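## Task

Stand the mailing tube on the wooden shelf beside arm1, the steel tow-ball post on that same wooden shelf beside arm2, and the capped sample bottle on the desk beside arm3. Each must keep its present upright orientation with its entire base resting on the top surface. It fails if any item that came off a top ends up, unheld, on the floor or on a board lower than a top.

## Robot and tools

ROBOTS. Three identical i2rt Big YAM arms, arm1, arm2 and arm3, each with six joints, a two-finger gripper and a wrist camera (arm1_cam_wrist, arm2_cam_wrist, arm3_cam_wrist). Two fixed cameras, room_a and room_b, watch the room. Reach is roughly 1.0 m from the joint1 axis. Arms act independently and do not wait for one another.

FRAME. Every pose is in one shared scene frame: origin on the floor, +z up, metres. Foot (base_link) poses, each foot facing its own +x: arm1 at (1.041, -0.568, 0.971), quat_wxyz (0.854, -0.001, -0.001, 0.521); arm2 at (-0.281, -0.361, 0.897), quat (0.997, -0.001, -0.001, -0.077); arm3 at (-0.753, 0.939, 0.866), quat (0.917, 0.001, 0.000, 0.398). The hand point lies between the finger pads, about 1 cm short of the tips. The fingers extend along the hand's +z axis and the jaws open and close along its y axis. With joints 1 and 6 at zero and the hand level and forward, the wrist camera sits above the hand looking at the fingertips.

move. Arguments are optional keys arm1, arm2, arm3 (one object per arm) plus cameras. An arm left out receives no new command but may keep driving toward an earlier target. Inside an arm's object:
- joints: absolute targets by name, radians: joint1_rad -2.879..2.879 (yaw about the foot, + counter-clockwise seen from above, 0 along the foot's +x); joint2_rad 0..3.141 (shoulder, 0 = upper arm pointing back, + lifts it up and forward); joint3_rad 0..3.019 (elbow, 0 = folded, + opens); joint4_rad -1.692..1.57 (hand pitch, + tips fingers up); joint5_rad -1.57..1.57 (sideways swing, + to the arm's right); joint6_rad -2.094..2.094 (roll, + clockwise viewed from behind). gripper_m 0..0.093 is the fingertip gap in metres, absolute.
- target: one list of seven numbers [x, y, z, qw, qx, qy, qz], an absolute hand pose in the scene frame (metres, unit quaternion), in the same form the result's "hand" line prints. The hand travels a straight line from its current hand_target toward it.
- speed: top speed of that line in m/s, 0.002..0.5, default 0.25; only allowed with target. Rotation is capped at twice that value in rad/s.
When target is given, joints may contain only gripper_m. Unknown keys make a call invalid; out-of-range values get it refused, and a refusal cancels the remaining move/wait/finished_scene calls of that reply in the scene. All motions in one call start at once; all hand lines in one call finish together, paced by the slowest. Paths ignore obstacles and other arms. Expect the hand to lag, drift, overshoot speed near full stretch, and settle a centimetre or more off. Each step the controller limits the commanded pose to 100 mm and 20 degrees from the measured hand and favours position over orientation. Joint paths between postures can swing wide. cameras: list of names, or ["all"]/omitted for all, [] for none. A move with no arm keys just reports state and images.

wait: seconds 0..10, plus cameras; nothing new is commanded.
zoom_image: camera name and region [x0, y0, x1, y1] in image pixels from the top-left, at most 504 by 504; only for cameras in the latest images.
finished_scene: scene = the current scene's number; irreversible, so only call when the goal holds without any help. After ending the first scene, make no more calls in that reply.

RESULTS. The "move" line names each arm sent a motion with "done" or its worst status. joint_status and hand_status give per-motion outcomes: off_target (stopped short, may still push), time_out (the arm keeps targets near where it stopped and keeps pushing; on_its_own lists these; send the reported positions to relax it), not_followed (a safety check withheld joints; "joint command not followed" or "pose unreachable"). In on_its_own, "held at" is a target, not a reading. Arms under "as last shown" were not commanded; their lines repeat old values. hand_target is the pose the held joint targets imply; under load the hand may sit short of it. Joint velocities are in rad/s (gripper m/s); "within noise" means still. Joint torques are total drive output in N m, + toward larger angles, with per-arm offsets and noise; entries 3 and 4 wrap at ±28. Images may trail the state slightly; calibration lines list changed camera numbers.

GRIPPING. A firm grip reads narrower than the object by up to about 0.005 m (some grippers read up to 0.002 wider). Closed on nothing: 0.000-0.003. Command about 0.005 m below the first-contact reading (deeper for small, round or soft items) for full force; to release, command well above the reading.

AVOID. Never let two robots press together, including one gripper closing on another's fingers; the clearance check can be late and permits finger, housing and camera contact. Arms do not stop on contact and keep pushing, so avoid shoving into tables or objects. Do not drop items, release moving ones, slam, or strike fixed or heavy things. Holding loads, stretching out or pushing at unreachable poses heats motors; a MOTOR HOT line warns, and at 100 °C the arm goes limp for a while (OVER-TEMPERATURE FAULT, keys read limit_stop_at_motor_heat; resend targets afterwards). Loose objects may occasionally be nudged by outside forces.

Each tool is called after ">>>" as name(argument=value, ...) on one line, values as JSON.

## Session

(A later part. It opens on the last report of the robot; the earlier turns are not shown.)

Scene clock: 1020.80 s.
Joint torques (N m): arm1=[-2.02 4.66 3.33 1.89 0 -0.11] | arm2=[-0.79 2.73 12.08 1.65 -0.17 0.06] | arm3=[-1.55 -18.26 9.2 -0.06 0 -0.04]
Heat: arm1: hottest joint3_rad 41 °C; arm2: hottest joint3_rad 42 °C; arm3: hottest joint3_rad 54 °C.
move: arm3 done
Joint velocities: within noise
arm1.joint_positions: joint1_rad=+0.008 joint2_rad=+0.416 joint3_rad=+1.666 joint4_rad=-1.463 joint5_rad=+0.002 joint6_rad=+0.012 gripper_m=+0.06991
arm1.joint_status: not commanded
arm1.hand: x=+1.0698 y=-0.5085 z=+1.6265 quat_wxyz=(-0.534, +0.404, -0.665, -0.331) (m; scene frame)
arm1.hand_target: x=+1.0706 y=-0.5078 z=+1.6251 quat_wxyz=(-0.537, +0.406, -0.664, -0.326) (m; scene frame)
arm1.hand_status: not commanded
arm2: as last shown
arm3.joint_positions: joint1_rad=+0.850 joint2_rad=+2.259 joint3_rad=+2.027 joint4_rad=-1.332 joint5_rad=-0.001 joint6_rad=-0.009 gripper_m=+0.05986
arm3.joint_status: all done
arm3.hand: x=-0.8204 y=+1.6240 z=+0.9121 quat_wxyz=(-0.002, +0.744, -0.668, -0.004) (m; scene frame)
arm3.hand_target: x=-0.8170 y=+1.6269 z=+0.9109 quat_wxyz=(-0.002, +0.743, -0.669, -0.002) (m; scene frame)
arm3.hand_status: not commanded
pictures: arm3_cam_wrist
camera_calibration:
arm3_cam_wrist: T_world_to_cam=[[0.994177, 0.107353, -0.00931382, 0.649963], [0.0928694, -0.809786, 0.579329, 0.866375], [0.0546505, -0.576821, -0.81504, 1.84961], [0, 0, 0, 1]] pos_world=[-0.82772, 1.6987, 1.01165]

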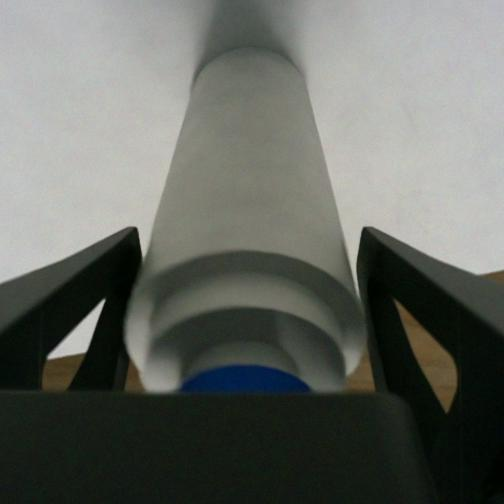

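>>> move(cameras=["arm3_cam_wrist","room_a"])

Scene clock: 1024.70 s.
Joint torques (N m): arm1=[-2.08 4.78 3.33 1.91 0 -0.11] | arm2=[-0.85 3.66 12.27 1.77 -0.14 0.09] | arm3=[-1.55 -18.26 9.21 -0.03 0 -0.02]
Heat: arm1: hottest joint3_rad 41 °C; arm2: hottest joint3_rad 42 °C; arm3: hottest joint3_rad 54 °C.
Joint velocities: within noise
arm1.joint_positions: joint1_rad=+0.008 joint2_rad=+0.416 joint3_rad=+1.666 joint4_rad=-1.463 joint5_rad=+0.002 joint6_rad=+0.012 gripper_m=+0.06991
arm1.joint_status: not commanded
arm1.hand: x=+1.0698 y=-0.5085 z=+1.6265 quat_wxyz=(-0.534, +0.404, -0.665, -0.331) (m; scene frame)
arm1.hand_target: x=+1.0706 y=-0.5078 z=+1.6251 quat_wxyz=(-0.537, +0.406, -0.664, -0.326) (m; scene frame)
arm1.hand_status: not commanded
arm2.joint_positions: joint1_rad=+1.011 joint2_rad=+0.542 joint3_rad=+1.421 joint4_rad=-1.347 joint5_rad=+0.003 joint6_rad=-0.005 gripper_m=+0.08193
arm2.joint_status: not commanded
arm2.hand: x=-0.1509 y=-0.2116 z=+1.4636 quat_wxyz=(-0.478, +0.355, -0.774, -0.214) (m; scene frame)
arm2.hand_target: x=-0.1569 y=-0.2209 z=+1.4855 quat_wxyz=(-0.496, +0.346, -0.765, -0.221) (m; scene frame)
arm2.hand_status: not commanded
arm3.joint_positions: joint1_rad=+0.850 joint2_rad=+2.259 joint3_rad=+2.027 joint4_rad=-1.333 joint5_rad=-0.001 joint6_rad=-0.009 gripper_m=+0.05993
arm3.joint_status: all done
arm3.hand: x=-0.8204 y=+1.6239 z=+0.9121 quat_wxyz=(-0.002, +0.744, -0.668, -0.004) (m; scene frame)
arm3.hand_target: x=-0.8170 y=+1.6268 z=+0.9110 quat_wxyz=(-0.002, +0.743, -0.669, -0.002) (m; scene frame)
arm3.hand_status: not commanded
pictures: arm3_cam_wrist, room_a
camera_calibration:
arm3_cam_wrist: T_world_to_cam=[[0.994176, 0.107357, -0.00935893, 0.65], [0.0928793, -0.809575, 0.579622, 0.865788], [0.0546498, -0.577115, -0.814832, 1.84982], [0, 0, 0, 1]] pos_world=[-0.82772, 1.6987, 1.01155]

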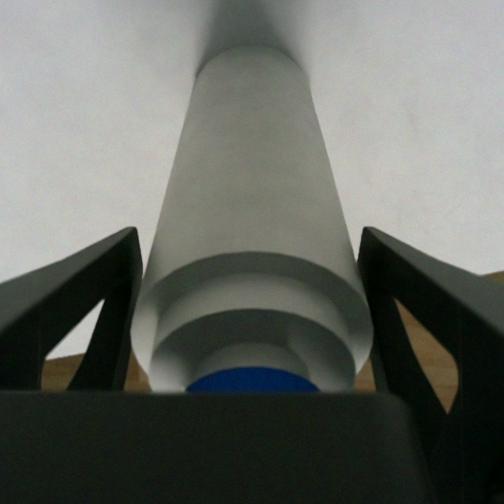

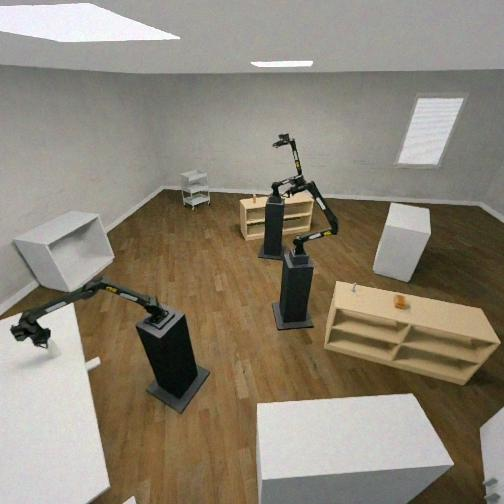

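>>> move(arm3={"joints":{"gripper_m":0.085}}, cameras=["arm3_cam_wrist"])

>>> wait(seconds=0.5, cameras=["arm3_cam_wrist"])

Scene clock: 1036.73 s.
Joint torques (N m): arm1=[-2.02 4.78 3.36 1.89 0 -0.11] | arm2=[-0.32 2.37 12.27 1.78 -0.16 0.1] | arm3=[-1.73 -18.43 9.21 -0.03 0.01 -0.04]
Heat: arm1: hottest joint3_rad 41 °C; arm2: hottest joint3_rad 42 °C; arm3: hottest joint3_rad 54 °C.
move: arm3 done
Joint velocities: within noise
arm1, arm2: as last shown
arm3.joint_positions: joint1_rad=+0.850 joint2_rad=+2.259 joint3_rad=+2.027 joint4_rad=-1.333 joint5_rad=-0.001 joint6_rad=-0.009 gripper_m=+0.08484
arm3.joint_status: all done
arm3.hand: x=-0.8204 y=+1.6239 z=+0.9121 quat_wxyz=(-0.002, +0.744, -0.668, -0.004) (m; scene frame)
arm3.hand_target: x=-0.8170 y=+1.6268 z=+0.9110 quat_wxyz=(-0.002, +0.743, -0.669, -0.002) (m; scene frame)
arm3.hand_status: not commanded
pictures: arm3_cam_wrist
camera_calibration:
arm3_cam_wrist: T_world_to_cam=[[0.994176, 0.107357, -0.00935893, 0.65], [0.0928793, -0.809575, 0.579622, 0.865788], [0.0546498, -0.577115, -0.814832, 1.84982], [0, 0, 0, 1]] pos_world=[-0.82772, 1.6987, 1.01155]

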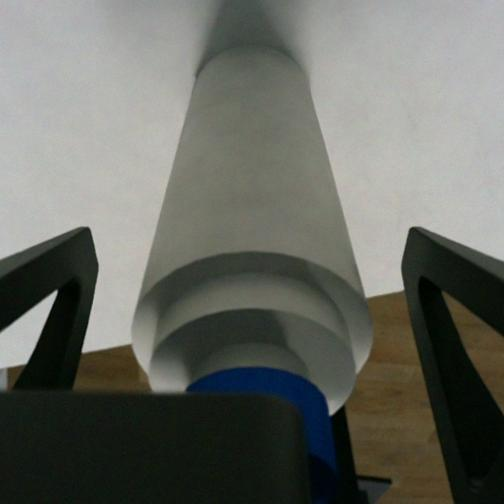

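Scene clock: 1037.23 s.
Joint torques (N m): arm1=[-2.02 4.72 3.34 1.91 0 -0.11] | arm2=[-0.85 2.96 12.15 1.77 -0.18 0.09] | arm3=[-1.38 -18.37 9.2 -0.03 -0.01 -0.03]
Heat: arm1: hottest joint3_rad 41 °C; arm2: hottest joint3_rad 42 °C; arm3: hottest joint3_rad 54 °C.
Joint velocities: within noise
arm1.joint_positions: joint1_rad=+0.008 joint2_rad=+0.416 joint3_rad=+1.666 joint4_rad=-1.463 joint5_rad=+0.002 joint6_rad=+0.012 gripper_m=+0.06991
arm1.joint_status: not commanded
arm1.hand: x=+1.0698 y=-0.5085 z=+1.6265 quat_wxyz=(-0.534, +0.404, -0.665, -0.331) (m; scene frame)
arm1.hand_target: x=+1.0706 y=-0.5078 z=+1.6251 quat_wxyz=(-0.537, +0.406, -0.664, -0.326) (m; scene frame)
arm1.hand_status: not commanded
arm2.joint_positions: joint1_rad=+1.011 joint2_rad=+0.542 joint3_rad=+1.421 joint4_rad=-1.347 joint5_rad=+0.003 joint6_rad=-0.005 gripper_m=+0.08193
arm2.joint_status: not commanded
arm2.hand: x=-0.1509 y=-0.2116 z=+1.4636 quat_wxyz=(-0.478, +0.355, -0.774, -0.214) (m; scene frame)
arm2.hand_target: x=-0.1569 y=-0.2209 z=+1.4855 quat_wxyz=(-0.496, +0.346, -0.765, -0.221) (m; scene frame)
arm2.hand_status: not commanded
arm3.joint_positions: joint1_rad=+0.850 joint2_rad=+2.259 joint3_rad=+2.027 joint4_rad=-1.333 joint5_rad=-0.001 joint6_rad=-0.009 gripper_m=+0.08492
arm3.joint_status: all done
arm3.hand: x=-0.8204 y=+1.6239 z=+0.9121 quat_wxyz=(-0.002, +0.744, -0.668, -0.004) (m; scene frame)
arm3.hand_target: x=-0.8170 y=+1.6268 z=+0.9110 quat_wxyz=(-0.002, +0.743, -0.669, -0.002) (m; scene frame)
arm3.hand_status: not commanded
wait: 0.50 s; at rest by 0.27 s
pictures: arm3_cam_wrist
camera_calibration:
arm3_cam_wrist: T_world_to_cam=[[0.994176, 0.107357, -0.00935893, 0.65], [0.0928793, -0.809575, 0.579622, 0.865788], [0.0546498, -0.577115, -0.814832, 1.84982], [0, 0, 0, 1]] pos_world=[-0.82772, 1.6987, 1.01155]

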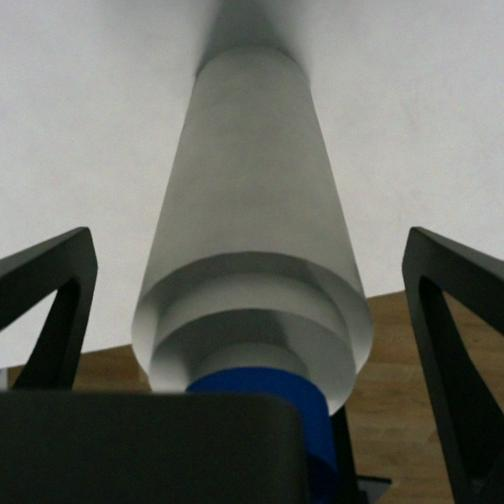

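>>> move(arm3={"target":[-0.818,1.635,0.965,0.004,-0.743,0.669,0.004],"speed":0.05}, cameras=["arm3_cam_wrist"])

>>> move(arm3={"target":[-0.818,1.615,1.07,0.002,-0.743,0.669,0.002],"speed":0.1}, cameras=["arm3_cam_wrist","room_a"])

Scene clock: 1049.43 s.
Joint torques (N m): arm1=[-2.08 4.78 3.33 1.87 0 -0.12] | arm2=[-0.44 3.31 12.25 1.68 -0.15 0.09] | arm3=[-1.55 -19.49 13.01 -0.1 0.04 -0.02]
Heat: arm1: hottest joint3_rad 41 °C; arm2: hottest joint3_rad 42 °C; arm3: hottest joint3_rad 54 °C.
move: arm3 off_target
Joint velocities: within noise
arm1, arm2: as last shown
arm3.joint_positions: joint1_rad=+0.850 joint2_rad=+2.259 joint3_rad=+2.094 joint4_rad=-1.459 joint5_rad=-0.001 joint6_rad=-0.009 gripper_m=+0.08492
arm3.joint_status: not commanded
arm3.hand: x=-0.8194 y=+1.6141 z=+0.9374 quat_wxyz=(+0.018, +0.744, -0.668, +0.018) (m; scene frame)
arm3.hand_target: x=-0.8178 y=+1.6330 z=+0.9655 quat_wxyz=(-0.005, +0.743, -0.669, -0.004) (m; scene frame)
arm3.hand_status: off_target (0.035 m and 3.6 deg from the pose sent, 0.054 m and 0.2 deg at the start)
pictures: arm3_cam_wrist
camera_calibration:
arm3_cam_wrist: T_world_to_cam=[[0.994227, 0.106845, -0.00986952, 0.651563], [0.0893866, -0.773849, 0.627031, 0.738086], [0.0593577, -0.624293, -0.778932, 1.91114], [0, 0, 0, 1]] pos_world=[-0.827217, 1.69467, 1.03228]

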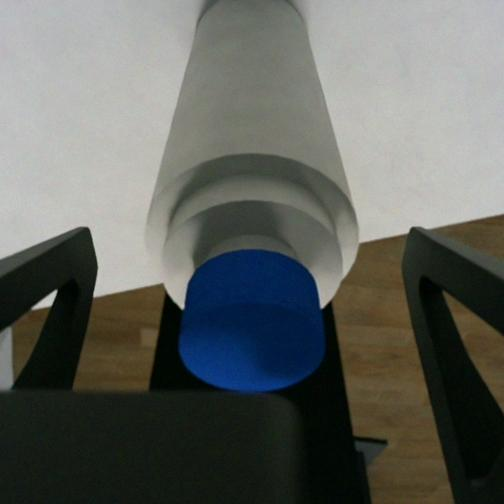

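Scene clock: 1051.27 s.
Joint torques (N m): arm1=[-2.08 4.72 3.36 1.88 0 -0.11] | arm2=[-0.5 2.96 12.19 1.59 -0.16 0.05] | arm3=[-1.38 -20.54 13.26 -0.25 0.01 0.02]
Heat: arm1: hottest joint3_rad 41 °C; arm2: hottest joint3_rad 42 °C; arm3: hottest joint3_rad 55 °C.
move: arm3 off_target
Joint velocities: within noise
arm1, arm2: as last shown
arm3.joint_positions: joint1_rad=+0.850 joint2_rad=+2.211 joint3_rad=+2.248 joint4_rad=-1.687 joint5_rad=-0.001 joint6_rad=-0.009 gripper_m=+0.08492
arm3.joint_status: not commanded
arm3.hand: x=-0.8179 y=+1.6004 z=+1.0282 quat_wxyz=(+0.027, +0.743, -0.668, +0.028) (m; scene frame)
arm3.hand_target: x=-0.8177 y=+1.6123 z=+1.0699 quat_wxyz=(-0.003, +0.743, -0.669, -0.003) (m; scene frame)
arm3.hand_status: off_target (0.044 m and 4.7 deg from the pose sent, 0.133 m and 3.2 deg at the start; a joint's target at an end of its range on 14 of 55 steps)
pictures: arm3_cam_wrist, room_a
camera_calibration:
arm3_cam_wrist: T_world_to_cam=[[0.994247, 0.106632, -0.0100827, 0.653067], [0.0877882, -0.757365, 0.647063, 0.622137], [0.0613611, -0.644226, -0.76237, 1.98968], [0, 0, 0, 1]] pos_world=[-0.826016, 1.68335, 1.1209]

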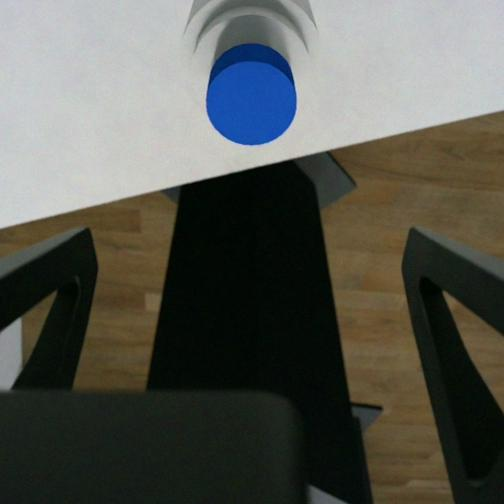

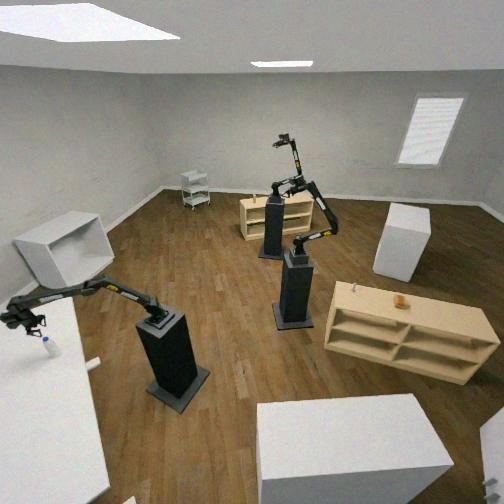

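>>> move(arm3={"joints":{"joint2_rad":1.6,"joint4_rad":-1.5}}, cameras=[])

>>> move(arm3={"joints":{"joint2_rad":0.512,"joint3_rad":1.439,"joint4_rad":-1.328}}, cameras=["arm3_cam_wrist","room_a","room_b"])

>>> zoom_image(camera="room_a", region=[0, 280, 160, 440])

>>> zoom_image(camera="room_a", region=[220, 170, 430, 380])

>>> zoom_image(camera="room_b", region=[300, 120, 480, 270])

Scene clock: 1070.87 s.
Joint torques (N m): arm1=[-2.08 4.72 3.34 1.88 0.01 -0.11] | arm2=[-0.56 2.78 12.23 1.65 -0.17 0.06] | arm3=[-1.32 -12.22 8.2 2.19 0.01 0.01]
Heat: arm1: hottest joint3_rad 41 °C; arm2: hottest joint3_rad 43 °C; arm3: hottest joint3_rad 58 °C.
move: arm3 done
Joint velocities: within noise
arm1, arm2: as last shown
arm3.joint_positions: joint1_rad=+0.850 joint2_rad=+1.619 joint3_rad=+2.312 joint4_rad=-1.512 joint5_rad=-0.001 joint6_rad=-0.009 gripper_m=+0.08492
arm3.joint_status: all done
arm3.hand: x=-0.8079 y=+1.5066 z=+1.4356 quat_wxyz=(-0.248, +0.692, -0.621, -0.272) (m; scene frame)
arm3.hand_target: x=-0.8061 y=+1.4996 z=+1.4518 quat_wxyz=(-0.261, +0.685, -0.618, -0.285) (m; scene frame)
arm3.hand_status: not commanded
pictures: none
No camera images: "cameras" was empty.

Scene clock: 1072.60 s.
Joint torques (N m): arm1=[-2.08 4.78 3.32 1.89 0 -0.11] | arm2=[-0.38 2.37 12.08 1.77 -0.18 0.07] | arm3=[-1.44 5.71 6.28 2.82 0.01 0.02]
Heat: arm1: hottest joint3_rad 41 °C; arm2: hottest joint3_rad 43 °C; arm3: hottest joint3_rad 58 °C.
move: arm3 done
Joint velocities: within noise
arm1, arm2: as last shown
arm3.joint_positions: joint1_rad=+0.850 joint2_rad=+0.508 joint3_rad=+1.442 joint4_rad=-1.347 joint5_rad=-0.001 joint6_rad=-0.009 gripper_m=+0.08492
arm3.joint_status: all done
arm3.hand: x=-0.7693 y=+1.1158 z=+1.4481 quat_wxyz=(-0.369, +0.622, -0.559, -0.405) (m; scene frame)
arm3.hand_target: x=-0.7691 y=+1.1199 z=+1.4505 quat_wxyz=(-0.373, +0.619, -0.558, -0.408) (m; scene frame)
arm3.hand_status: not commanded
pictures: arm3_cam_wrist, room_a, room_b
camera_calibration:
arm3_cam_wrist: T_world_to_cam=[[0.994022, 0.109123, 0.00356568, 0.637972], [0.0958087, -0.856147, -0.507772, 1.76781], [-0.0523569, 0.505078, -0.861484, 0.768318], [0, 0, 0, 1]] pos_world=[-0.763303, 1.05583, 1.55726]

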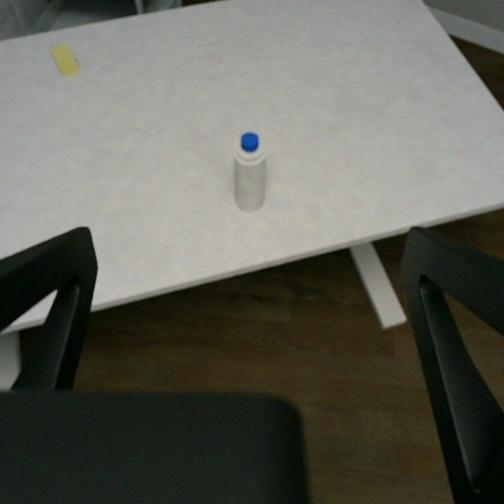

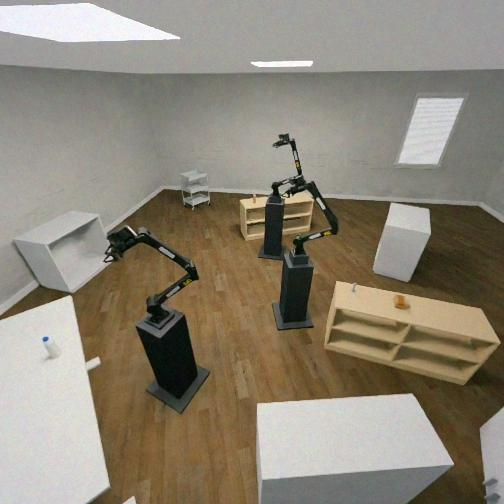

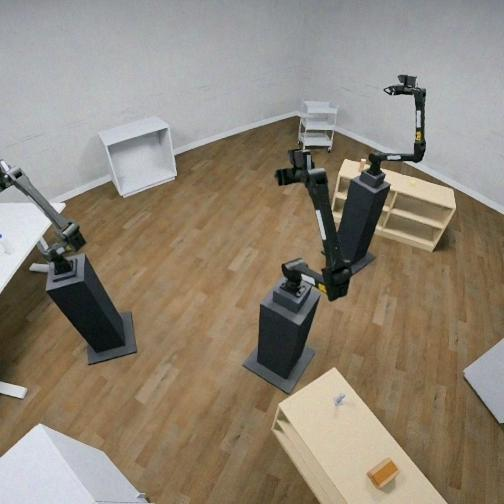

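Scaled by 3.150 from the camera's 504x504 image, which has a finer 720x720 frame.

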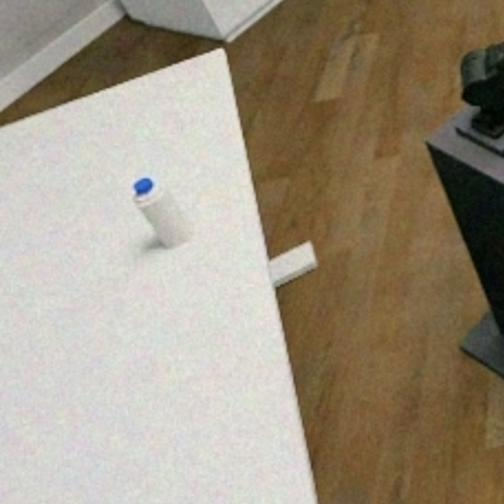

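Scaled by 2.400 from the camera's 504x504 image, which has a finer 720x720 frame.

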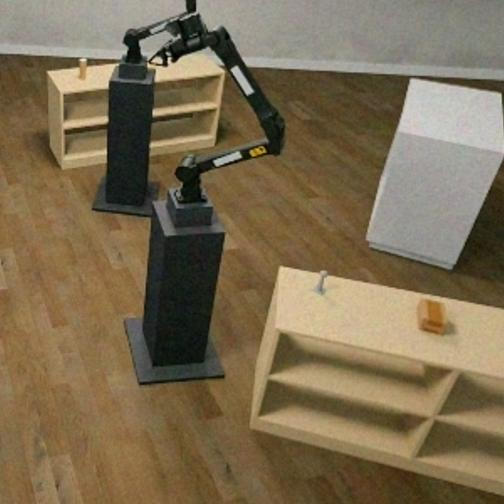

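Scaled by 2.800 from the camera's 504x504 image, which has a finer 720x720 frame.

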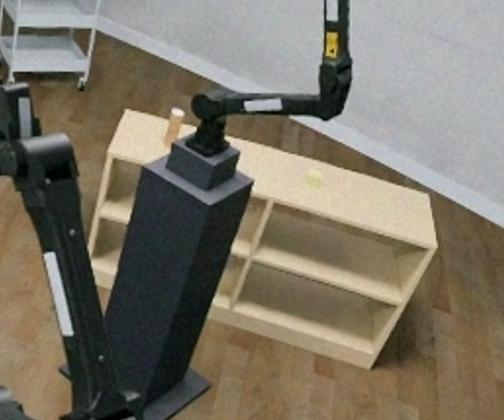

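All placed and standing.

>>> finished_scene(scene=3)

The scene is finished: the task was done.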